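# Put one bread packet from the tray on each plate

## Task

Take bread packets from the tray and set exactly one lying flat on each of the two plates, leaving the remaining two packets on the tray. The tray, the basket and both plates must stay roughly in their starting places, with the basket still standing upright. At the end, neither gripper nor any other part of either arm may be in contact with anything on the table.

## Robot and tools

Robot: two 6-joint arms with parallel two-finger grippers, left_arm and right_arm. Their calibrated bases sit at (-0.029, +0.281, +0.041) m for left_arm and (-0.048, -0.315, +0.003) m for right_arm, both turned only slightly about z. Each gripper's fingers point along its own +z axis and open and close along its own y axis. The reported hand point lies between the finger pads, about 1 cm short of the tips.

Frames: absolute positions, quaternions (wxyz), velocities and Hand targets are given in the scene frame. Its origin is at table-top height, halfway between the two nominal bases. +x points out over the table, +z points up, and left_arm is on the +y side. The names left and right do not refer to sides of a camera image. Offsets you send are expressed in the axes of that arm's own Hand target, not in the scene frame.

Command rows: every row has 14 numbers in [-1, 1] and always covers both arms. The first seven are left_arm: dx, dy, dz, rx, ry, rz, opening. The last seven are right_arm, in the same order. dx to rz form an offset from the arm's Hand target as it stood when the action or move began, not an absolute pose. A value of 1.0 means 0.6 m for dx, dy and dz, and 180 degrees for the rotation vector rx, ry, rz. Opening is absolute: +1 is fully open (0.094 m) and -1 is shut. Sending six zeros re-requests the current Hand target. Sending 0 as an opening is a real command, so repeat the present opening to keep a gripper as it is.

execute_actions(actions, cameras): actions is a list of actions. Each action is a list of up to 15 rows, one per 1/30 s step. If fewer than 15 rows are given, the last row is held for the remaining steps. Every row is counted from the action's start pose, and sending the same offset again moves the arm further. An empty list simply returns the current state and images.

move(target, speed, blend, opening_speed, blocking, cameras): target is either one 14-number row or a list of up to 15 rows. Each row is an offset from the same starting Hand targets. The grippers travel in straight lines and all paths finish together. A single move is cut off after 10 s.
- speed: 0.002 to 0.5 m/s, default 0.25; rotation is capped at twice that value in rad/s. Give one value, or one per target.
- blend: corner rounding in metres for a list of targets.
- opening_speed: finger command rate per second on the -1 to +1 scale, minimum 0.2. Use a low rate when closing on soft things.
- blocking=false returns after about 0.5 s while the move keeps running.

The move result adds a move: line giving the outcome (done, off_target, moving, held, fault) and any limits that acted. limits=paced means a pose was clipped; limits=held means a check withheld steps. Paths do not avoid obstacles or the other arm. Faster moves lag, stray more and hit harder.

Other tools:
- wait(seconds 0 to 10) lets time pass while the arms keep their last command.
- stop brakes a running move.
- zoom_image(camera, region [x0, y0, x1, y1]) enlarges part of the latest image, up to 504x504 px. The camera must be one of cam_head_left, cam_head_right, cam_left_wrist or cam_right_wrist, each 672x504.
- read_manual(section) only returns licence text.
- finished_scene(scene 1 to 3) ends the scene for good.

Reading results: each arm reports end_effector_position (m) and end_effector_quat_wxyz, along with its Hand target. Subsequent offsets start from the Hand target, which is the last commanded pose after clipping. Also reported:
- Tool commands, and grip_measured on the opening scale. It reads a little wide when empty, and up to about 0.064 narrower than the part when squeezing it.
- Joint positions; the last value is the finger opening in metres.
- Joint velocities; "within noise" means the arm is still.
- Joint torques, which include gravity. Joints 1 to 3 flip sign beyond ±28 N m.
- Step readings, listed only after execute_actions.
- Time used.
- MOTOR HOT or OVER-TEMPERATURE FAULT warnings.

Controller behaviour: each step clips the commanded pose to within 100 mm and 20 degrees of the measured hand. Friction can leave the hand resting a centimetre or more short of its target with no contact involved. Resend the missing distance as an offset if needed. To release a push, command the target back beyond the gripper. To release a held part, command an opening well above grip_measured. Grip force is roughly 50 to 64 N per pad.

Things to avoid:
- Dropping packets or releasing them while they are moving.
- Fast contacts, or targets set far past a contact, which press hard.
- Knocking anything off the table.
- Bringing the grippers or wrist cameras against each other; the clearance check does not stop that.
- Routing paths close to an arm's own base, which can flip its shoulder posture.
- Holding loads, staying stretched out, or straining toward unreachable poses, which heats motors. At 90 °C the arm folds and stops working.

Random brief tugs or pushes on objects may occur. Before finishing, open the grippers and lift clear so that nothing is being touched.

Each tool is called after "Emit:" as name(argument=value, ...), one argument or row to a line, values as JSON.

## Session

Emit:
execute_actions(
  actions=[],
)

Scene clock: 0.00 s.
left_arm: end_effector_position=(+0.2799, +0.5375, +0.3495) grip_measured=+1.000 end_effector_quat_wxyz=(+0.516, -0.078, +0.840, -0.149) | right_arm: end_effector_position=(+0.2029, -0.0338, +0.1607) grip_measured=+1.000 end_effector_quat_wxyz=(+0.185, -0.146, +0.972, +0.001)
Joint positions: left_arm=[1.066 1.654 1.659 -1.015 1.048 0.568 0.094] | right_arm=[0.906 1.721 1.526 -1.113 0.266 0.63 0.094]
Joint velocities: within noise
Joint torques (N m): no reading
Heat: left arm: 28 °C; right arm: 29 °C.
Hand target: left_arm +0.2798, +0.5345, +0.3601; +0.526, -0.068, +0.835, -0.144 | right_arm +0.2031, -0.0352, +0.1621; +0.186, -0.145, +0.972, -0.001
Tool commands: left_gripper/opening=+1.0 right_gripper/opening=+1.0
camera_calibration:
cam_left_wrist: T_world_to_cam=[[0.00492672, -0.944825, 0.327539, 0.393985], [-0.787472, -0.205543, -0.581067, 0.574102], [0.61633, -0.255065, -0.745036, 0.315866], [0, 0, 0, 1]] pos_world=[0.255471, 0.570815, 0.439879]
cam_right_wrist: T_world_to_cam=[[0.295151, -0.954628, 0.0396398, -0.0968185], [-0.953477, -0.291623, 0.0764026, 0.208316], [-0.0613761, -0.060346, -0.996289, 0.259056], [0, 0, 0, 1]] pos_world=[0.243101, -0.0160429, 0.246017]

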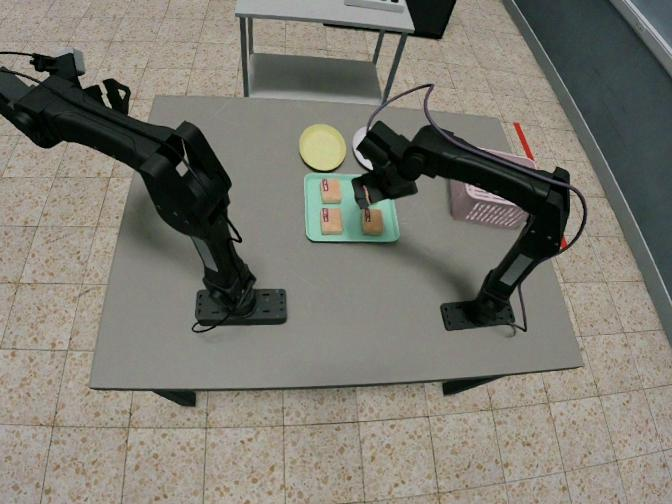

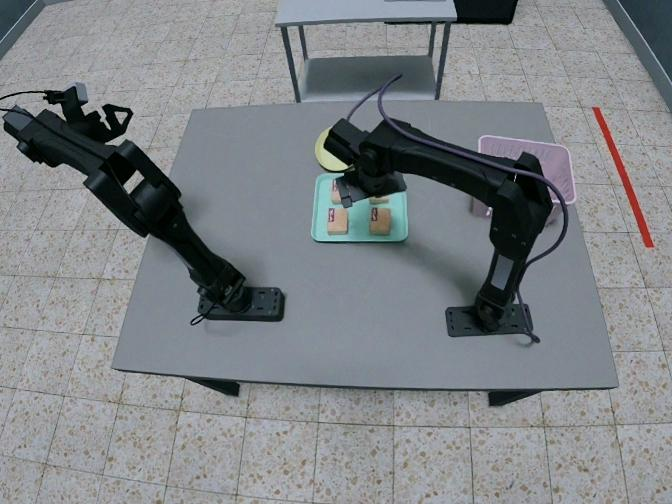

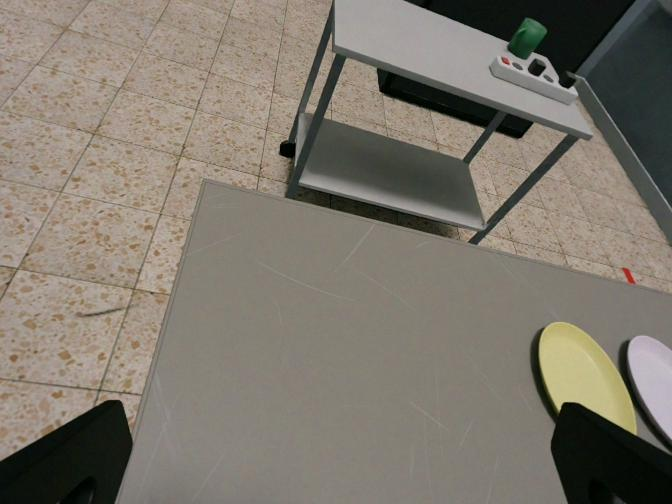

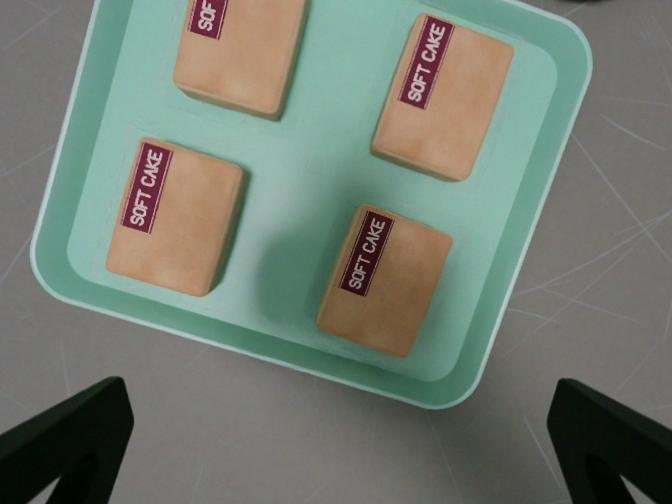

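Emit:
move(
  target=[0.405,-0.43,0.252,-0.097,0.355,0.046,1,-0.130,-0.086,0.176,-0.001,0.119,0.093,1],
  speed=0.4,
)

Scene clock: 23.60 s.
left_arm: end_effector_position=(+0.2917, +0.1974, +0.1650) grip_measured=+1.000 end_effector_quat_wxyz=(-0.010, +0.007, +1.000, -0.003) | right_arm: end_effector_position=(+0.3268, -0.0580, +0.1082) grip_measured=+1.000 end_effector_quat_wxyz=(+0.020, +0.003, +1.000, +0.010)
Joint positions: left_arm=[-0.27 1.816 1.565 -1.337 0.011 -0.237 0.094] | right_arm=[0.544 2.294 2.199 -1.432 0.007 0.607 0.094]
Joint velocities: within noise
Joint torques (N m): left_arm=[0.55 -7.16 8.66 -0.05 -0.11 -0.06] | right_arm=[0.18 -11.58 8.08 0.15 -0.06 -0.02]
Heat: left arm: 29 °C; right arm: 32 °C.
Hand target: left_arm +0.2994, +0.1997, +0.1706; -0.001, +0.000, +1.000, +0.000 | right_arm +0.3252, -0.0570, +0.0950; +0.001, -0.001, +1.000, +0.001
Off the commanded pose: left_arm 0.010 m, 1 deg | right_arm 0.013 m, 2 deg.
move: off_target (right_arm)
camera_calibration:
cam_left_wrist: T_world_to_cam=[[-0.00657585, -0.999782, -0.0198336, 0.204559], [-0.898944, -0.00277752, 0.438056, 0.230583], [-0.438015, 0.0207099, -0.898729, 0.362836], [0, 0, 0, 1]] pos_world=[0.367554, 0.19764, 0.22914]
cam_right_wrist: T_world_to_cam=[[0.00190282, -0.999414, -0.0341786, -0.0531308], [-0.9191, -0.015215, 0.393731, 0.293853], [-0.39402, 0.0306643, -0.91859, 0.318504], [0, 0, 0, 1]] pos_world=[0.395678, -0.0583954, 0.17506]

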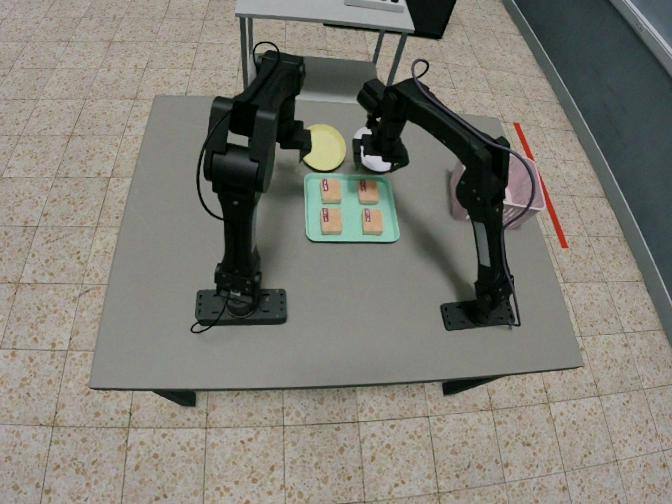

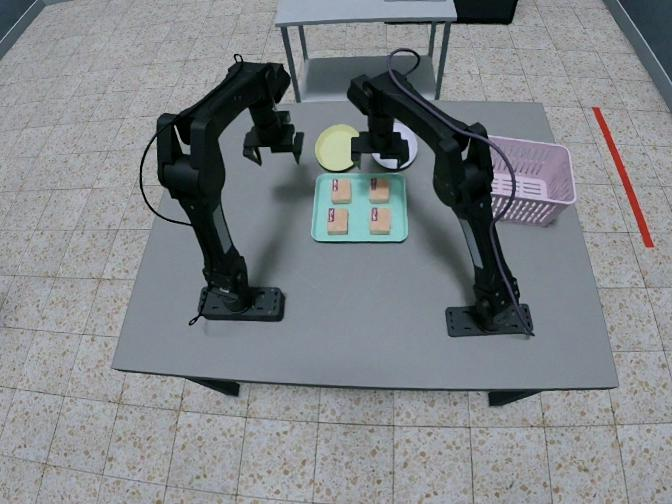

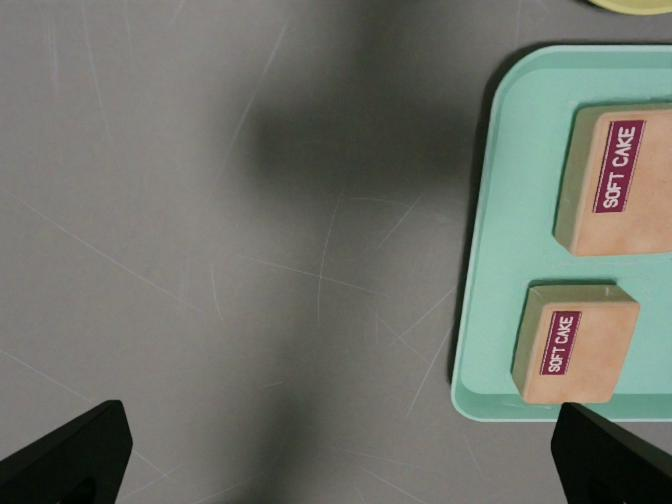

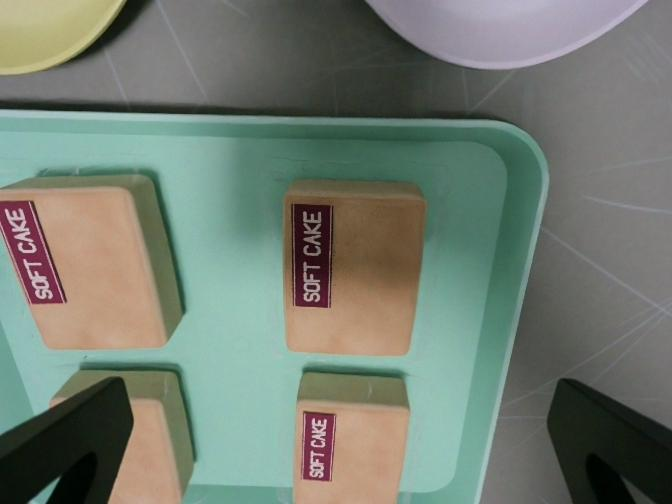

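Emit:
move(
  target=[0,0,0,0,0,0,1,0.013,-0.002,0.158,0,0,0,1],
  speed=0.2,
  cameras=["cam_right_wrist"],
)

Emit:
move(
  target=[0,0,0,0,0,0,1,0,0,0,0,0,0,0.22],
  opening_speed=1.5,
  cameras=["cam_right_wrist"],
)

Scene clock: 36.73 s.
left_arm: end_effector_position=(+0.2915, +0.1975, +0.1650) grip_measured=+1.000 end_effector_quat_wxyz=(-0.010, +0.007, +1.000, -0.003) | right_arm: end_effector_position=(+0.3226, -0.0589, +0.0186) grip_measured=+1.000 end_effector_quat_wxyz=(+0.017, +0.001, +1.000, +0.008)
Joint positions: left_arm=[-0.27 1.816 1.565 -1.338 0.011 -0.238 0.094] | right_arm=[0.547 2.297 1.847 -1.084 0.006 0.607 0.094]
Joint velocities: within noise
Joint torques (N m): left_arm=[0.55 -7.16 8.66 -0.05 -0.12 -0.07] | right_arm=[0.55 -12.11 5.59 0.4 -0.06 0.04]
Heat: left arm: 31 °C; right arm: 33 °C.
Hand target: left_arm +0.2994, +0.1996, +0.1706; -0.001, +0.000, +1.000, +0.000 | right_arm +0.3176, -0.0579, +0.0002; +0.001, -0.001, +1.000, +0.001
Off the commanded pose: left_arm 0.010 m, 1 deg | right_arm 0.019 m, 2 deg.
move: off_target (right_arm)
camera_calibration:
cam_right_wrist: T_world_to_cam=[[0.00516888, -0.999511, -0.0308372, -0.0582212], [-0.916841, -0.0170479, 0.398887, 0.324331], [-0.399218, 0.026211, -0.916481, 0.235952], [0, 0, 0, 1]] pos_world=[0.391857, -0.0588481, 0.0850785]
Images, in order (width x height): cam_right_wrist 672x504.

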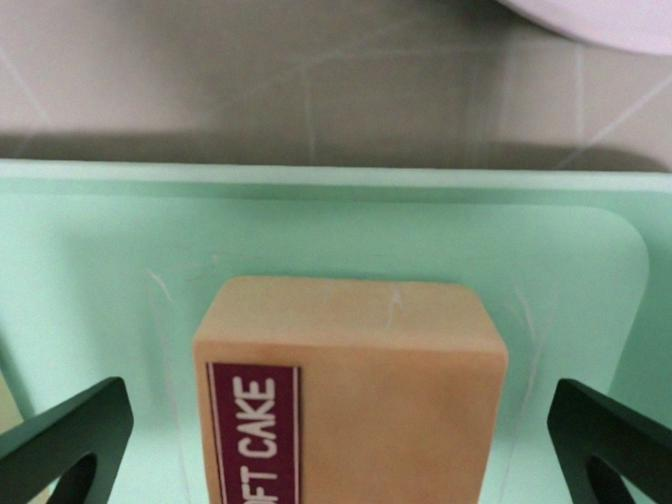

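Scene clock: 37.70 s.
left_arm: end_effector_position=(+0.2915, +0.1975, +0.1650) grip_measured=+1.000 end_effector_quat_wxyz=(-0.010, +0.007, +1.000, -0.003) | right_arm: end_effector_position=(+0.3227, -0.0588, +0.0186) grip_measured=+0.227 end_effector_quat_wxyz=(+0.017, +0.001, +1.000, +0.008)
Joint positions: left_arm=[-0.27 1.816 1.565 -1.338 0.011 -0.238 0.094] | right_arm=[0.547 2.297 1.847 -1.083 0.006 0.607 0.058]
Joint velocities: left_arm=[within noise] | right_arm=[-0.002 0.012 -0.002 0.022 -0.066 -0.022 0.004]
Joint torques (N m): left_arm=[0.57 -7.16 8.66 -0.06 -0.11 -0.07] | right_arm=[0.57 -12.08 5.59 0.41 -0.06 0.04]
Heat: left arm: 31 °C; right arm: 33 °C.
Hand target: left_arm +0.2994, +0.1996, +0.1706; -0.001, +0.000, +1.000, +0.000 | right_arm +0.3176, -0.0580, +0.0002; +0.001, -0.001, +1.000, +0.001
Off the commanded pose: left_arm 0.010 m, 1 deg | right_arm 0.019 m, 2 deg.
move: off_target (right_arm)
camera_calibration:
cam_right_wrist: T_world_to_cam=[[0.00518837, -0.999498, -0.0312674, -0.0581116], [-0.917092, -0.0172208, 0.398304, 0.324554], [-0.398643, 0.0266085, -0.91672, 0.23586], [0, 0, 0, 1]] pos_world=[0.391971, -0.0587692, 0.0851289]
Images, in order (width x height): cam_right_wrist 672x504.

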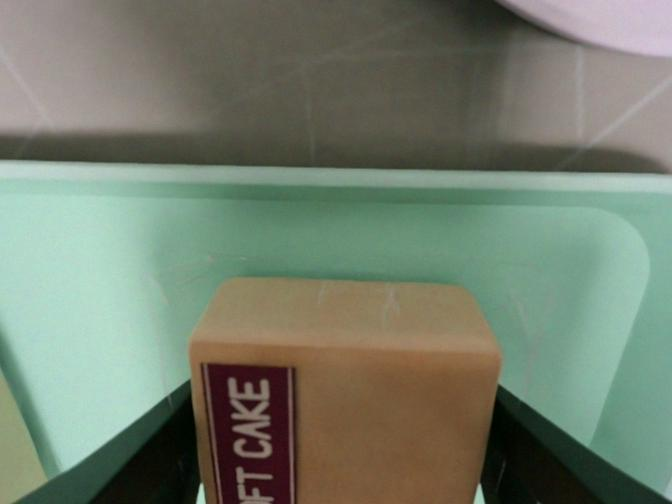

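Emit:
move(
  target=[
    [0,0,0,0,0,0,1,0,0,-0.18,0,0,0,0.22],
    [0,0,0,0,0,0,1,-0.267,-0.09,-0.166,0,0,0,0.22],
    [-0.013,-0.25,0.083,0,0,0,1,-0.267,-0.09,-0.15,0,0,0,0.22],
  ],
  blend=0.03,
  speed=0.35,
)

Scene clock: 72.40 s.
left_arm: end_effector_position=(+0.2997, +0.0514, +0.1180) grip_measured=+1.000 end_effector_quat_wxyz=(-0.008, +0.006, +1.000, +0.000) | right_arm: end_effector_position=(+0.4720, -0.1135, +0.1080) grip_measured=+0.224 end_effector_quat_wxyz=(+0.138, +0.003, +0.989, +0.056)
Joint positions: left_arm=[-0.627 2.1 1.775 -1.258 0.008 -0.596 0.094] | right_arm=[0.309 2.667 2.847 -1.451 -0.005 0.373 0.058]
Joint velocities: left_arm=[within noise] | right_arm=[-0.012 0.007 -0.002 -0.022 -0.022 -0.095 -0.004]
Joint torques (N m): left_arm=[0.27 -9.18 8.58 -0.04 -0.09 -0.05] | right_arm=[0.08 -13.83 8.02 0.83 0.02 -0.03]
Heat: left arm: 33 °C; right arm: 34 °C.
Hand target: left_arm +0.3070, +0.0496, +0.1208; -0.001, +0.001, +1.000, +0.000 | right_arm +0.4777, -0.1120, +0.0905; +0.001, -0.001, +1.000, +0.001
Off the commanded pose: left_arm 0.008 m, 1 deg | right_arm 0.018 m, 17 deg.
elbow stopped short (right arm): the move would have taken joint 3 (elbow) straighter than the controller allows.
move: off_target (right_arm)
camera_calibration:
cam_left_wrist: T_world_to_cam=[[-0.00390207, -0.999626, -0.0270499, 0.0577368], [-0.900892, -0.00822641, 0.433965, 0.259364], [-0.434025, 0.0260624, -0.900524, 0.32586], [0, 0, 0, 1]] pos_world=[0.375316, 0.0513562, 0.182452]
cam_right_wrist: T_world_to_cam=[[0.0205987, -0.992008, -0.124485, -0.107097], [-0.985703, -0.0409766, 0.163432, 0.480004], [-0.167227, 0.119339, -0.978669, 0.286731], [0, 0, 0, 1]] pos_world=[0.523297, -0.12079, 0.188835]

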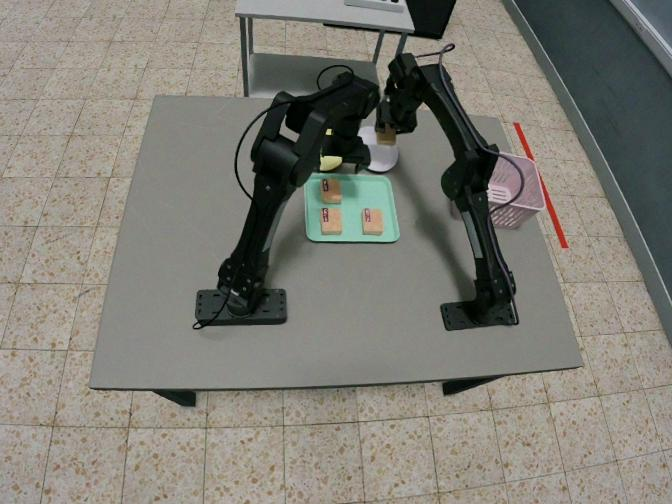

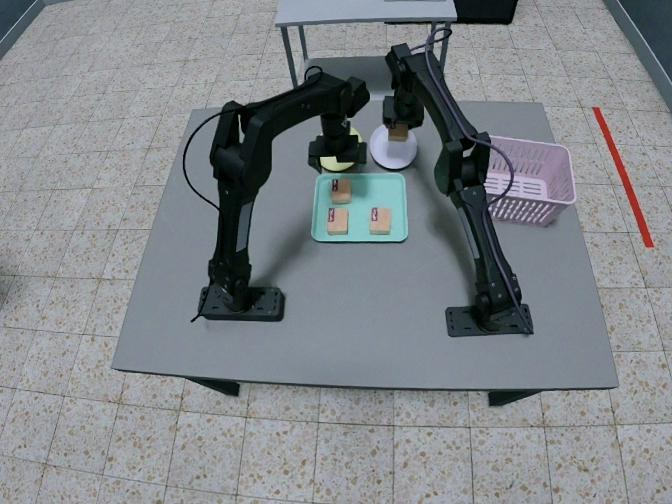

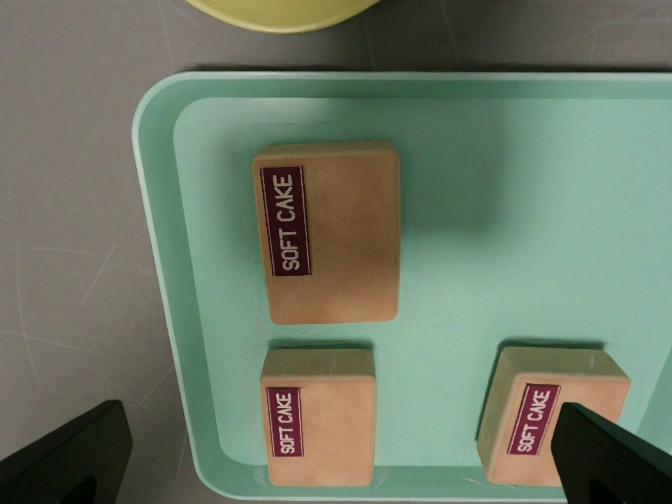

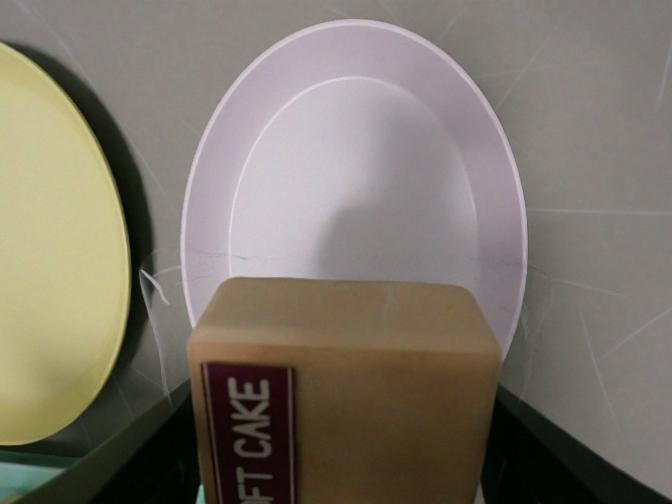

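Emit:
move(
  target=[0.012,0.013,0.192,0,0,0,1,-0.047,0.013,0.122,0,0,0,0.22],
  speed=0.2,
  cameras=["cam_left_wrist","cam_right_wrist"],
)

Emit:
move(
  target=[0,0,0,0,0,0,0.22,0,0,0.015,0,0,0,0.22],
  speed=0.1,
  opening_speed=1.5,
  cameras=["cam_left_wrist","cam_right_wrist"],
)

Scene clock: 88.90 s.
left_arm: end_effector_position=(+0.2969, +0.0557, +0.0144) grip_measured=+1.000 end_effector_quat_wxyz=(-0.004, +0.003, +1.000, -0.003) | right_arm: end_effector_position=(+0.5021, -0.1020, +0.0363) grip_measured=+0.226 end_effector_quat_wxyz=(+0.145, +0.001, +0.988, +0.059)
Joint positions: left_arm=[-0.621 2.184 1.479 -0.869 0.009 -0.597 0.094] | right_arm=[0.309 2.82 2.85 -1.286 -0.005 0.368 0.058]
Joint velocities: within noise
Joint torques (N m): left_arm=[0.29 -9.16 4.38 0.34 -0.1 -0.02] | right_arm=[-0.36 -15.12 8.06 0.84 0.02 -0.03]
Heat: left arm: 33 °C; right arm: 36 °C.
Hand target: left_arm +0.2996, +0.0573, +0.0056; -0.001, +0.001, +1.000, +0.000 | right_arm +0.5060, -0.1040, +0.0174; +0.001, -0.001, +1.000, +0.001
Off the commanded pose: left_arm 0.009 m, 1 deg | right_arm 0.019 m, 18 deg.
elbow stopped short (right arm): the move would have taken joint 3 (elbow) straighter than the controller allows.
move: off_target (right_arm)
camera_calibration:
cam_left_wrist: T_world_to_cam=[[0.00200568, -0.999788, -0.020475, 0.0573559], [-0.904069, -0.0105636, 0.427257, 0.303015], [-0.427383, 0.0176538, -0.903898, 0.229793], [0, 0, 0, 1]] pos_world=[0.372041, 0.0564879, 0.079419]
cam_right_wrist: T_world_to_cam=[[0.0268385, -0.991358, -0.128407, -0.108145], [-0.987871, -0.0459559, 0.148323, 0.522907], [-0.152942, 0.122869, -0.980567, 0.213492], [0, 0, 0, 1]] pos_world=[0.552119, -0.109411, 0.117897]
Images, in order (width x height): cam_left_wrist 672x504, cam_right_wrist 672x504.

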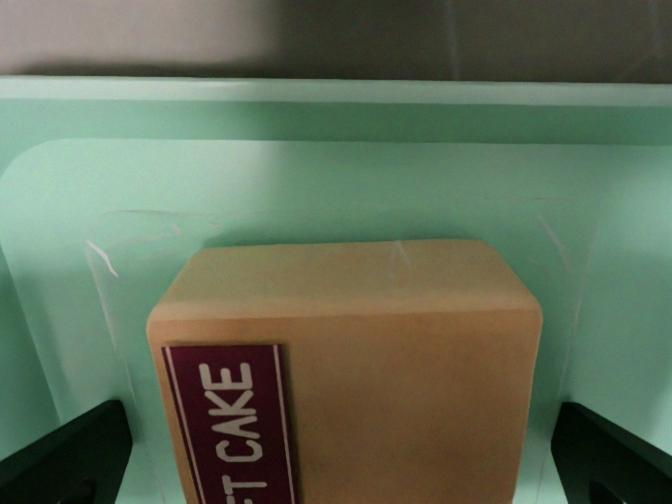

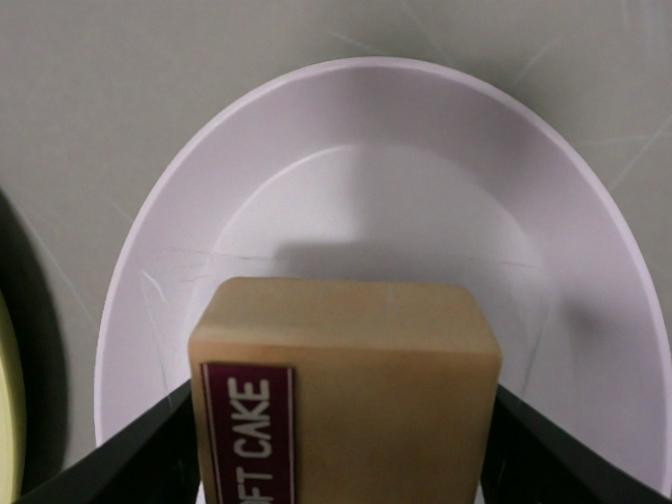

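Scene clock: 90.63 s.
left_arm: end_effector_position=(+0.2989, +0.0551, +0.0144) grip_measured=+0.221 end_effector_quat_wxyz=(+0.000, +0.003, +1.000, -0.004) | right_arm: end_effector_position=(+0.5026, -0.1017, +0.0316) grip_measured=+0.226 end_effector_quat_wxyz=(+0.144, +0.001, +0.988, +0.058)
Joint positions: left_arm=[-0.621 2.184 1.479 -0.861 0.006 -0.597 0.057] | right_arm=[0.309 2.83 2.85 -1.28 -0.005 0.368 0.058]
Joint velocities: left_arm=[-0.022 -0.002 0.002 0.022 0.051 0.022 -0.004] | right_arm=[within noise]
Joint torques (N m): left_arm=[0.28 -9.17 4.4 0.27 -0.06 -0.01] | right_arm=[-0.34 -14.49 8.05 0.85 0.02 -0.03]
Heat: left arm: 32 °C; right arm: 36 °C.
Hand target: left_arm +0.2996, +0.0573, +0.0056; -0.001, +0.001, +1.000, +0.000 | right_arm +0.5060, -0.1040, +0.0083; +0.001, -0.001, +1.000, +0.001
Off the commanded pose: left_arm 0.009 m, 1 deg | right_arm 0.024 m, 18 deg.
elbow stopped short (right arm): the move would have taken joint 3 (elbow) straighter than the controller allows.
move: off_target (right_arm)
camera_calibration:
cam_left_wrist: T_world_to_cam=[[0.00217091, -0.999818, -0.0189583, 0.0567106], [-0.907555, -0.00993102, 0.419817, 0.305851], [-0.419928, 0.0162943, -0.907411, 0.228513], [0, 0, 0, 1]] pos_world=[0.373412, 0.0560143, 0.0800292]
cam_right_wrist: T_world_to_cam=[[0.026474, -0.991498, -0.1274, -0.108409], [-0.987444, -0.0457923, 0.151187, 0.523921], [-0.155736, 0.121798, -0.980261, 0.210174], [0, 0, 0, 1]] pos_world=[0.552945, -0.109094, 0.113004]
Images, in order (width x height): cam_left_wrist 672x504, cam_right_wrist 672x504.

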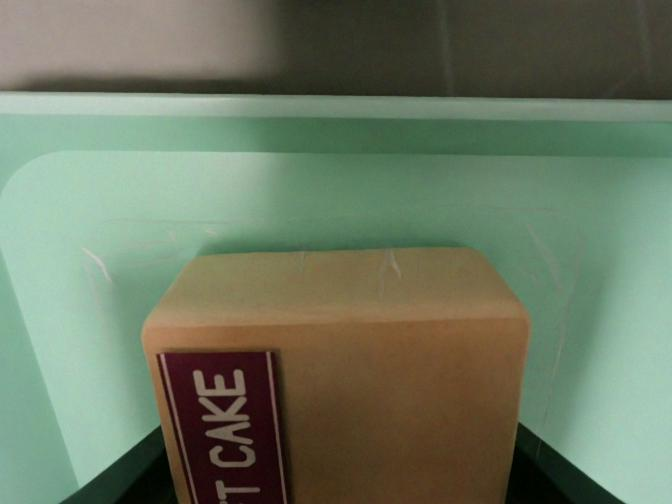

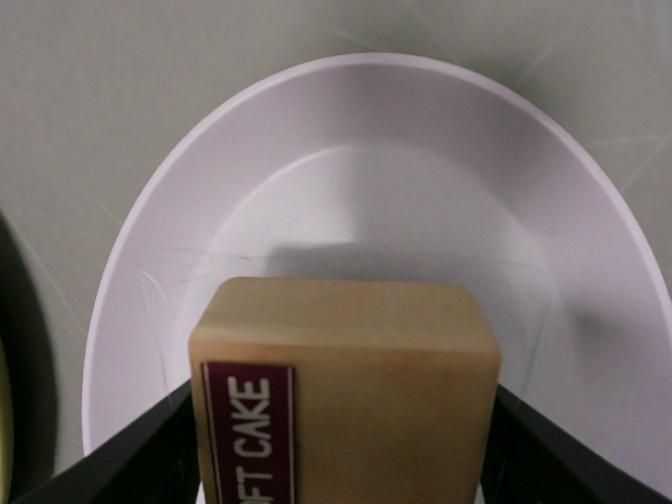

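Emit:
move(
  target=[
    [0,0,-0.15,0,0,0,0.22,0,-0.009,0.008,0,0,0,0.22],
    [-0.29,0.047,-0.16,0,0,0,0.22,0,-0.01,0.019,0,0,0,0.22],
  ],
  speed=0.3,
  blend=0.03,
  cameras=["cam_left_wrist","cam_right_wrist"],
)

Scene clock: 102.70 s.
left_arm: end_effector_position=(+0.4712, +0.0883, +0.1037) grip_measured=+0.227 end_effector_quat_wxyz=(+0.068, -0.006, +0.997, -0.030) | right_arm: end_effector_position=(+0.5051, -0.1056, +0.0279) grip_measured=+0.222 end_effector_quat_wxyz=(+0.144, +0.000, +0.988, +0.057)
Joint positions: left_arm=[-0.386 2.732 2.832 -1.523 0.005 -0.38 0.058] | right_arm=[0.301 2.837 2.85 -1.273 -0.005 0.359 0.057]
Joint velocities: within noise
Joint torques (N m): left_arm=[-0.44 -12.16 8.43 0.26 -0.06 0.09] | right_arm=[-0.51 -13.48 8.08 0.78 0.02 -0.04]
Heat: left arm: 33 °C; right arm: 36 °C.
Hand target: left_arm +0.4738, +0.0854, +0.1013; -0.001, +0.001, +1.000, +0.000 | right_arm +0.5061, -0.1100, -0.0030; +0.001, -0.001, +1.000, +0.001
Off the commanded pose: left_arm 0.005 m, 9 deg | right_arm 0.031 m, 18 deg.
elbow stopped short (right arm): the move would have taken joint 3 (elbow) straighter than the controller allows.
elbow stopped short (left arm): the move would have taken joint 3 (elbow) straighter than the controller allows.
move: off_target (left_arm, right_arm)
camera_calibration:
cam_left_wrist: T_world_to_cam=[[0.0198836, -0.999198, 0.0347484, 0.0772861], [-0.955689, -0.00878489, 0.294247, 0.460719], [-0.293706, -0.0390594, -0.955097, 0.331797], [0, 0, 0, 1]] pos_world=[0.536218, 0.0942313, 0.178647]
cam_right_wrist: T_world_to_cam=[[0.0272265, -0.991827, -0.12465, -0.113304], [-0.987453, -0.0460881, 0.151036, 0.526663], [-0.155547, 0.118974, -0.980638, 0.207066], [0, 0, 0, 1]] pos_world=[0.555349, -0.11274, 0.109389]
Images, in order (width x height): cam_left_wrist 672x504, cam_right_wrist 672x504.

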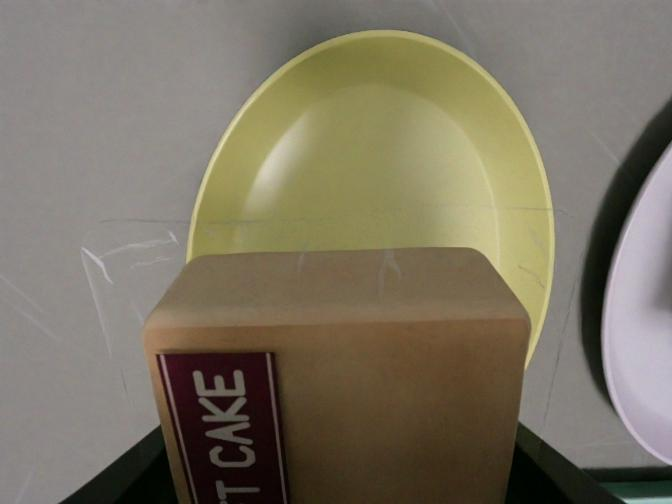

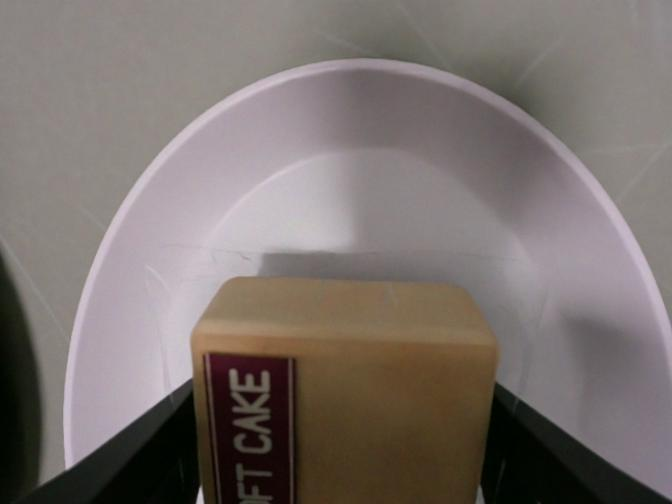

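Emit:
move(
  target=[-0.025,-0.027,0.12,0,0,0,0.22,0,0,0,0,0,0,0.9],
  speed=0.15,
  opening_speed=0.8,
  cameras=["cam_left_wrist","cam_right_wrist"],
)

Emit:
move(
  target=[
    [0,0,0.007,0,0,0,0.22,0,0,-0.2,0,0,0,0.9],
    [0,0,0.015,0,0,0,0.22,0.24,-0.28,-0.22,0,0,0,0.9],
  ],
  speed=0.3,
  blend=0.03,
  cameras=["cam_left_wrist","cam_head_left"],
)

Scene clock: 117.50 s.
left_arm: end_effector_position=(+0.4816, +0.0731, +0.0292) grip_measured=+0.222 end_effector_quat_wxyz=(+0.053, +0.002, +0.998, -0.024) | right_arm: end_effector_position=(+0.5041, -0.1060, +0.0208) grip_measured=+0.899 end_effector_quat_wxyz=(+0.139, +0.000, +0.989, +0.055)
Joint positions: left_arm=[-0.405 2.884 2.839 -1.408 0.005 -0.383 0.057] | right_arm=[0.301 2.849 2.85 -1.273 -0.005 0.359 0.089]
Joint velocities: within noise
Joint torques (N m): left_arm=[-0.31 -13.46 8.03 0.4 -0.07 -0.06] | right_arm=[-0.5 -14.57 8.09 0.78 0.02 -0.03]
Heat: left arm: 33 °C; right arm: 37 °C.
Hand target: left_arm +0.4887, +0.0692, +0.0293; -0.001, +0.000, +1.000, +0.000 | right_arm +0.5061, -0.1101, -0.0031; +0.001, -0.001, +1.000, +0.001
Off the commanded pose: left_arm 0.008 m, 7 deg | right_arm 0.024 m, 17 deg.
elbow stopped short (left arm): the move would have taken joint 3 (elbow) straighter than the controller allows.
elbow stopped short (right arm): the move would have taken joint 3 (elbow) straighter than the controller allows.
move: off_target (left_arm, right_arm)
camera_calibration:
cam_left_wrist: T_world_to_cam=[[0.00430411, -0.999718, 0.0233444, 0.0722713], [-0.946841, 0.00343519, 0.321684, 0.48651], [-0.321673, -0.023488, -0.946559, 0.275144], [0, 0, 0, 1]] pos_world=[0.548843, 0.0770422, 0.10225]
cam_right_wrist: T_world_to_cam=[[0.0266007, -0.992343, -0.120618, -0.114355], [-0.985699, -0.0461232, 0.16208, 0.525635], [-0.166402, 0.114581, -0.979378, 0.20494], [0, 0, 0, 1]] pos_world=[0.555262, -0.112718, 0.101725]
Images, in order (width x height): cam_left_wrist 672x504, cam_right_wrist 672x504.

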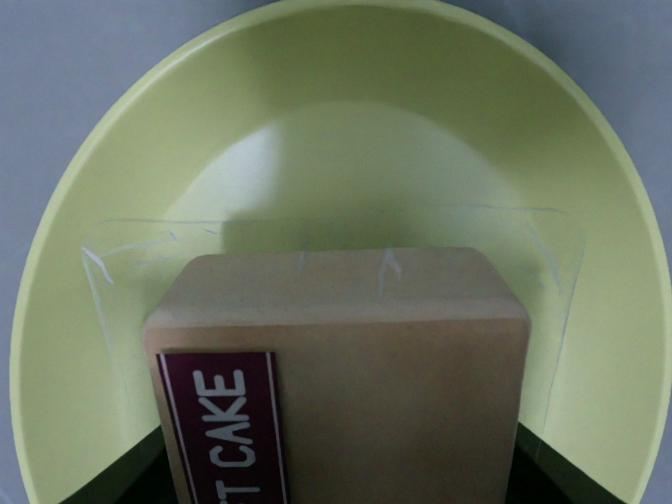

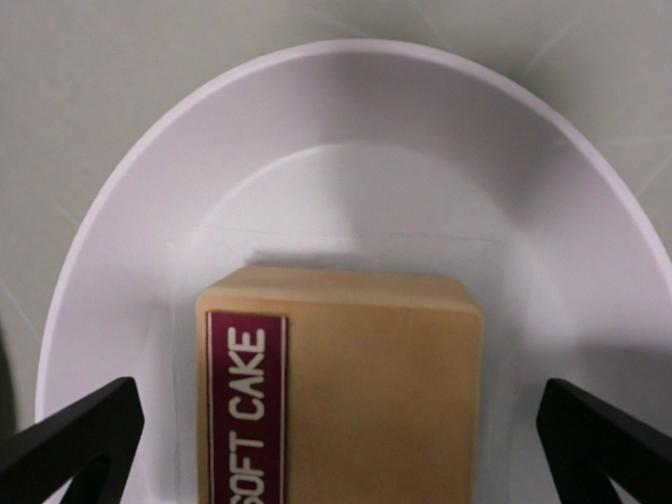

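Scene clock: 119.67 s.
left_arm: end_effector_position=(+0.4829, +0.0726, +0.0250) grip_measured=+0.224 end_effector_quat_wxyz=(+0.054, +0.002, +0.998, -0.025) | right_arm: end_effector_position=(+0.3621, -0.2801, +0.1223) grip_measured=+0.899 end_effector_quat_wxyz=(-0.011, +0.005, +1.000, +0.001)
Joint positions: left_arm=[-0.405 2.893 2.839 -1.398 0.005 -0.383 0.058] | right_arm=[0.024 2.162 2.04 -1.47 -0.003 0.091 0.089]
Joint velocities: within noise
Joint torques (N m): left_arm=[-0.31 -12.77 8.06 0.4 -0.07 -0.06] | right_arm=[0.53 -16.39 5.07 0.33 0.02 -0.03]
Heat: left arm: 33 °C; right arm: 38 °C.
Hand target: left_arm +0.4886, +0.0692, +0.0203; -0.001, +0.001, +1.000, +0.000 | right_arm +0.3620, -0.2784, +0.1284; +0.001, -0.001, +1.000, +0.001
Off the commanded pose: left_arm 0.008 m, 7 deg | right_arm 0.006 m, 2 deg.
elbow stopped short (left arm): the move would have taken joint 3 (elbow) straighter than the controller allows.
elbow stopped short (right arm): the move would have taken joint 3 (elbow) straighter than the controller allows.
move: off_target (left_arm)
camera_calibration:
cam_left_wrist: T_world_to_cam=[[0.00427071, -0.999705, 0.0239259, 0.0718616], [-0.947295, 0.00361997, 0.320344, 0.489264], [-0.320336, -0.024033, -0.946999, 0.270977], [0, 0, 0, 1]] pos_world=[0.549974, 0.0765817, 0.0981633]
Images, in order (width x height): cam_head_left 672x504, cam_left_wrist 672x504.

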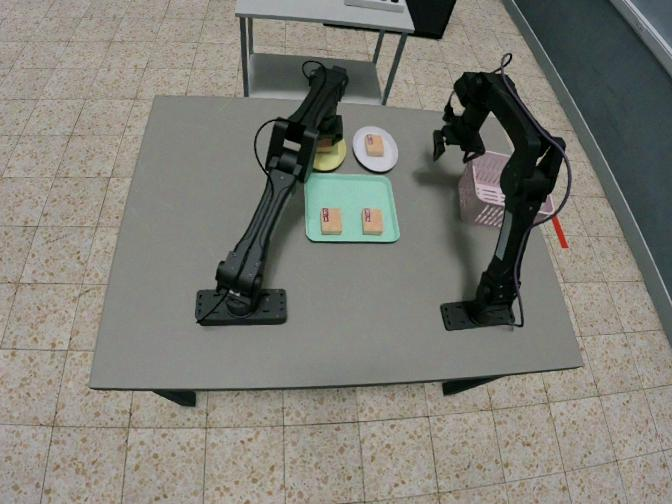

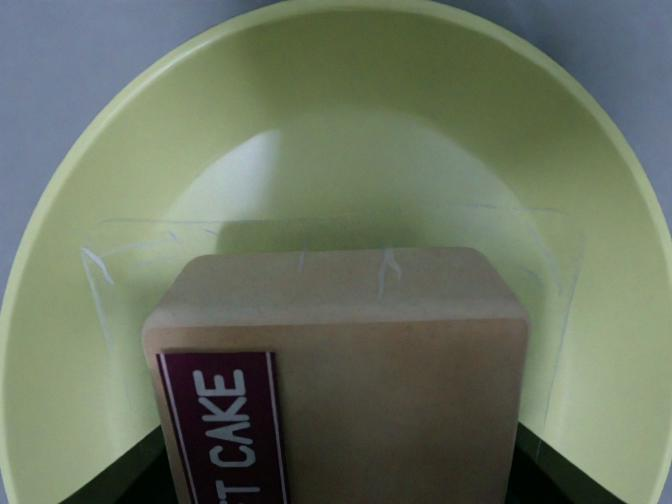

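Emit:
move(
  target=[0,0,0.017,0,0,0,0.22,0,0,0,0,0,0,0.9],
  speed=0.06,
  cameras=["cam_left_wrist"],
)

Scene clock: 124.03 s.
left_arm: end_effector_position=(+0.4833, +0.0724, +0.0181) grip_measured=+0.226 end_effector_quat_wxyz=(+0.052, +0.002, +0.998, -0.024) | right_arm: end_effector_position=(+0.3624, -0.2801, +0.1223) grip_measured=+0.899 end_effector_quat_wxyz=(-0.010, +0.005, +1.000, +0.001)
Joint positions: left_arm=[-0.405 2.906 2.839 -1.389 0.005 -0.383 0.058] | right_arm=[0.024 2.162 2.04 -1.469 -0.003 0.091 0.089]
Joint velocities: within noise
Joint torques (N m): left_arm=[-0.31 -12.31 8.09 0.41 -0.07 -0.07] | right_arm=[0.54 -16.4 5.05 0.32 0.02 -0.03]
Heat: left arm: 34 °C; right arm: 39 °C.
Hand target: left_arm +0.4886, +0.0692, +0.0101; -0.001, +0.001, +1.000, +0.000 | right_arm +0.3620, -0.2784, +0.1284; +0.001, -0.001, +1.000, +0.001
Off the commanded pose: left_arm 0.010 m, 7 deg | right_arm 0.006 m, 1 deg.
elbow stopped short (left arm): the move would have taken joint 3 (elbow) straighter than the controller allows.
move: off_target (left_arm)
camera_calibration:
cam_left_wrist: T_world_to_cam=[[0.00435267, -0.999738, 0.0224721, 0.071822], [-0.946157, 0.00315658, 0.323693, 0.491324], [-0.323679, -0.0226711, -0.945895, 0.266138], [0, 0, 0, 1]] pos_world=[0.5507, 0.0762859, 0.0910862]
Images, in order (width x height): cam_left_wrist 672x504.

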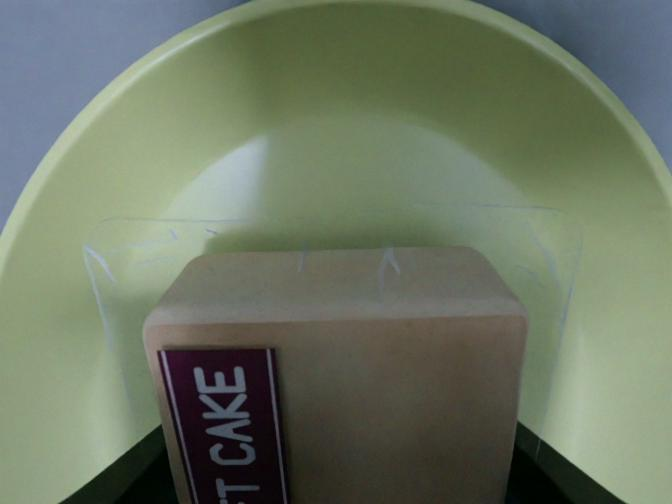

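Emit:
move(
  target=[0,0,0,0,0,0,0.9,0,0,0,0,0,0,0.9],
  opening_speed=0.8,
  cameras=["cam_left_wrist"],
)

Emit:
move(
  target=[
    [0,0,-0.2,0,0,0,0.9,0,0,0,0,0,0,0.9],
    [0.22,0.3,-0.22,0,0,0,0.9,0,0,0,0,0,0,0.9],
  ],
  speed=0.3,
  blend=0.03,
  cameras=["cam_head_left","cam_head_right"],
)

Emit:
zoom_image(
  camera="cam_head_right",
  region=[280, 100, 440, 260],
)

Scene clock: 132.60 s.
left_arm: end_effector_position=(+0.4840, +0.0721, +0.0182) grip_measured=+0.898 end_effector_quat_wxyz=(+0.054, +0.002, +0.998, -0.025) | right_arm: end_effector_position=(+0.3625, -0.2801, +0.1223) grip_measured=+0.899 end_effector_quat_wxyz=(-0.010, +0.005, +1.000, +0.001)
Joint positions: left_arm=[-0.405 2.906 2.839 -1.386 0.005 -0.383 0.089] | right_arm=[0.024 2.162 2.04 -1.468 -0.003 0.091 0.089]
Joint velocities: within noise
Joint torques (N m): left_arm=[-0.32 -12.31 8.08 0.39 -0.07 -0.06] | right_arm=[0.54 -16.4 5.05 0.32 0.01 -0.02]
Heat: left arm: 33 °C; right arm: 40 °C.
Hand target: left_arm +0.4887, +0.0692, +0.0101; -0.001, +0.001, +1.000, +0.000 | right_arm +0.3620, -0.2784, +0.1284; +0.001, -0.001, +1.000, +0.001
Off the commanded pose: left_arm 0.010 m, 7 deg | right_arm 0.006 m, 1 deg.
elbow stopped short (left arm): the move would have taken joint 3 (elbow) straighter than the controller allows.
move: off_target (left_arm)
camera_calibration:
cam_left_wrist: T_world_to_cam=[[0.00428752, -0.999711, 0.0236352, 0.0715412], [-0.947068, 0.00352768, 0.321014, 0.49242], [-0.321005, -0.0237605, -0.94678, 0.26524], [0, 0, 0, 1]] pos_world=[0.551192, 0.0760857, 0.0913593]
Images, in order (width x height): cam_left_wrist 672x504.

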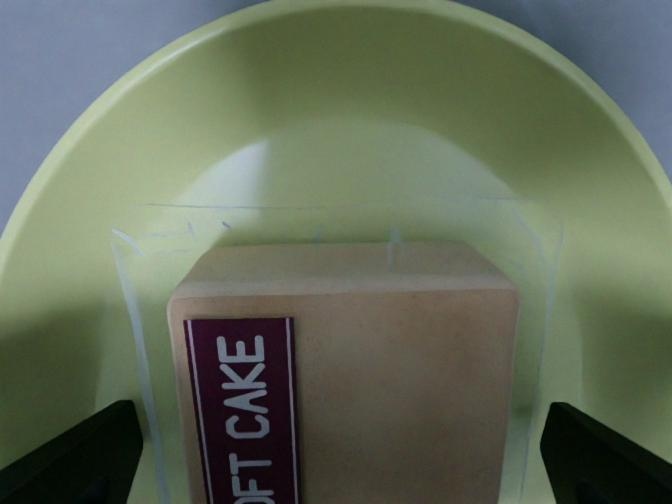

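Scene clock: 134.73 s.
left_arm: end_effector_position=(+0.3567, +0.2523, +0.1339) grip_measured=+0.898 end_effector_quat_wxyz=(-0.016, -0.006, +1.000, +0.004) | right_arm: end_effector_position=(+0.3626, -0.2801, +0.1223) grip_measured=+0.899 end_effector_quat_wxyz=(-0.010, +0.005, +1.000, +0.001)
Joint positions: left_arm=[-0.097 2.057 1.774 -1.32 -0.005 -0.091 0.089] | right_arm=[0.024 2.162 2.04 -1.468 -0.003 0.091 0.089]
Joint velocities: within noise
Joint torques (N m): left_arm=[-0.46 -12.49 4.53 0.12 0.01 0.09] | right_arm=[0.53 -16.4 5.05 0.32 0.02 -0.02]
Heat: left arm: 34 °C; right arm: 40 °C.
Hand target: left_arm +0.3571, +0.2494, +0.1422; -0.001, +0.000, +1.000, +0.000 | right_arm +0.3620, -0.2784, +0.1284; +0.001, -0.001, +1.000, +0.001
Off the commanded pose: left_arm 0.009 m, 2 deg | right_arm 0.006 m, 1 deg.
elbow stopped short (left arm): the move would have taken joint 3 (elbow) straighter than the controller allows.
move: done
Images, in order (width x height): cam_head_left 672x504, cam_head_right 672x504.

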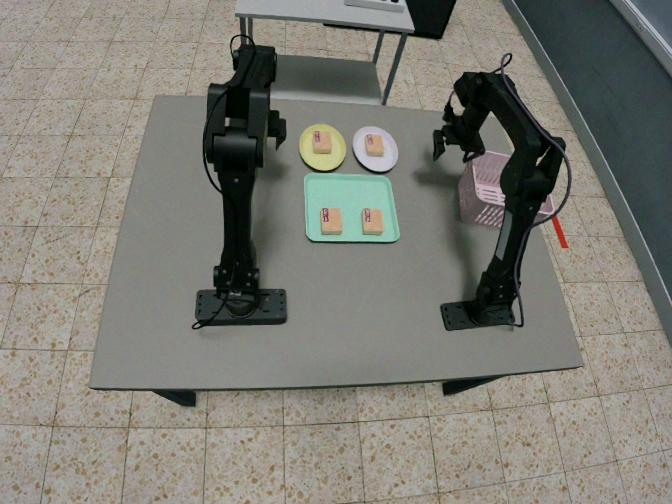

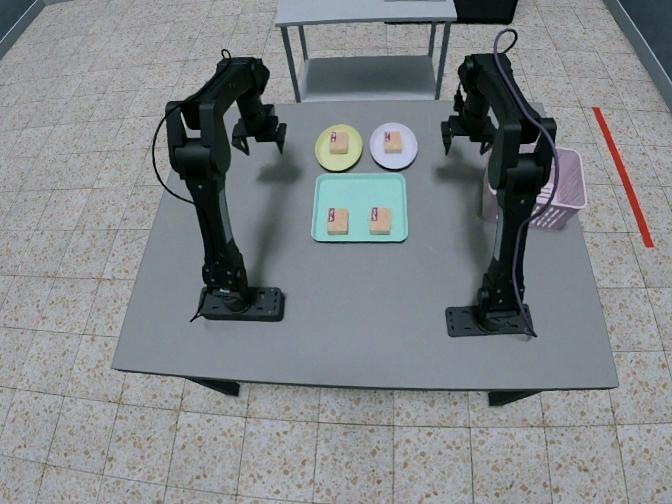

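Scaled by 3.150 from the camera's 672x504 image, which has a finer 960x720 frame.

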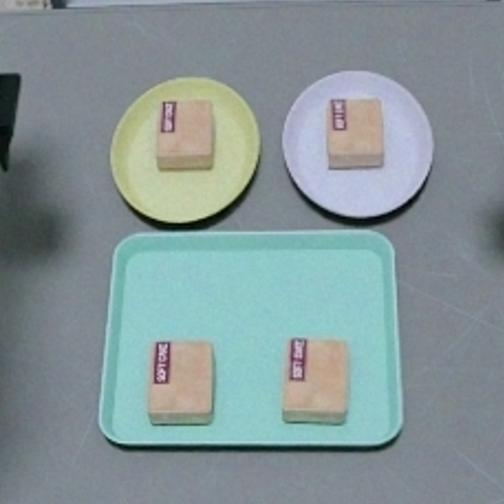

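Emit:
finished_scene(
  scene=2,
)

The scene is finished: the task was done.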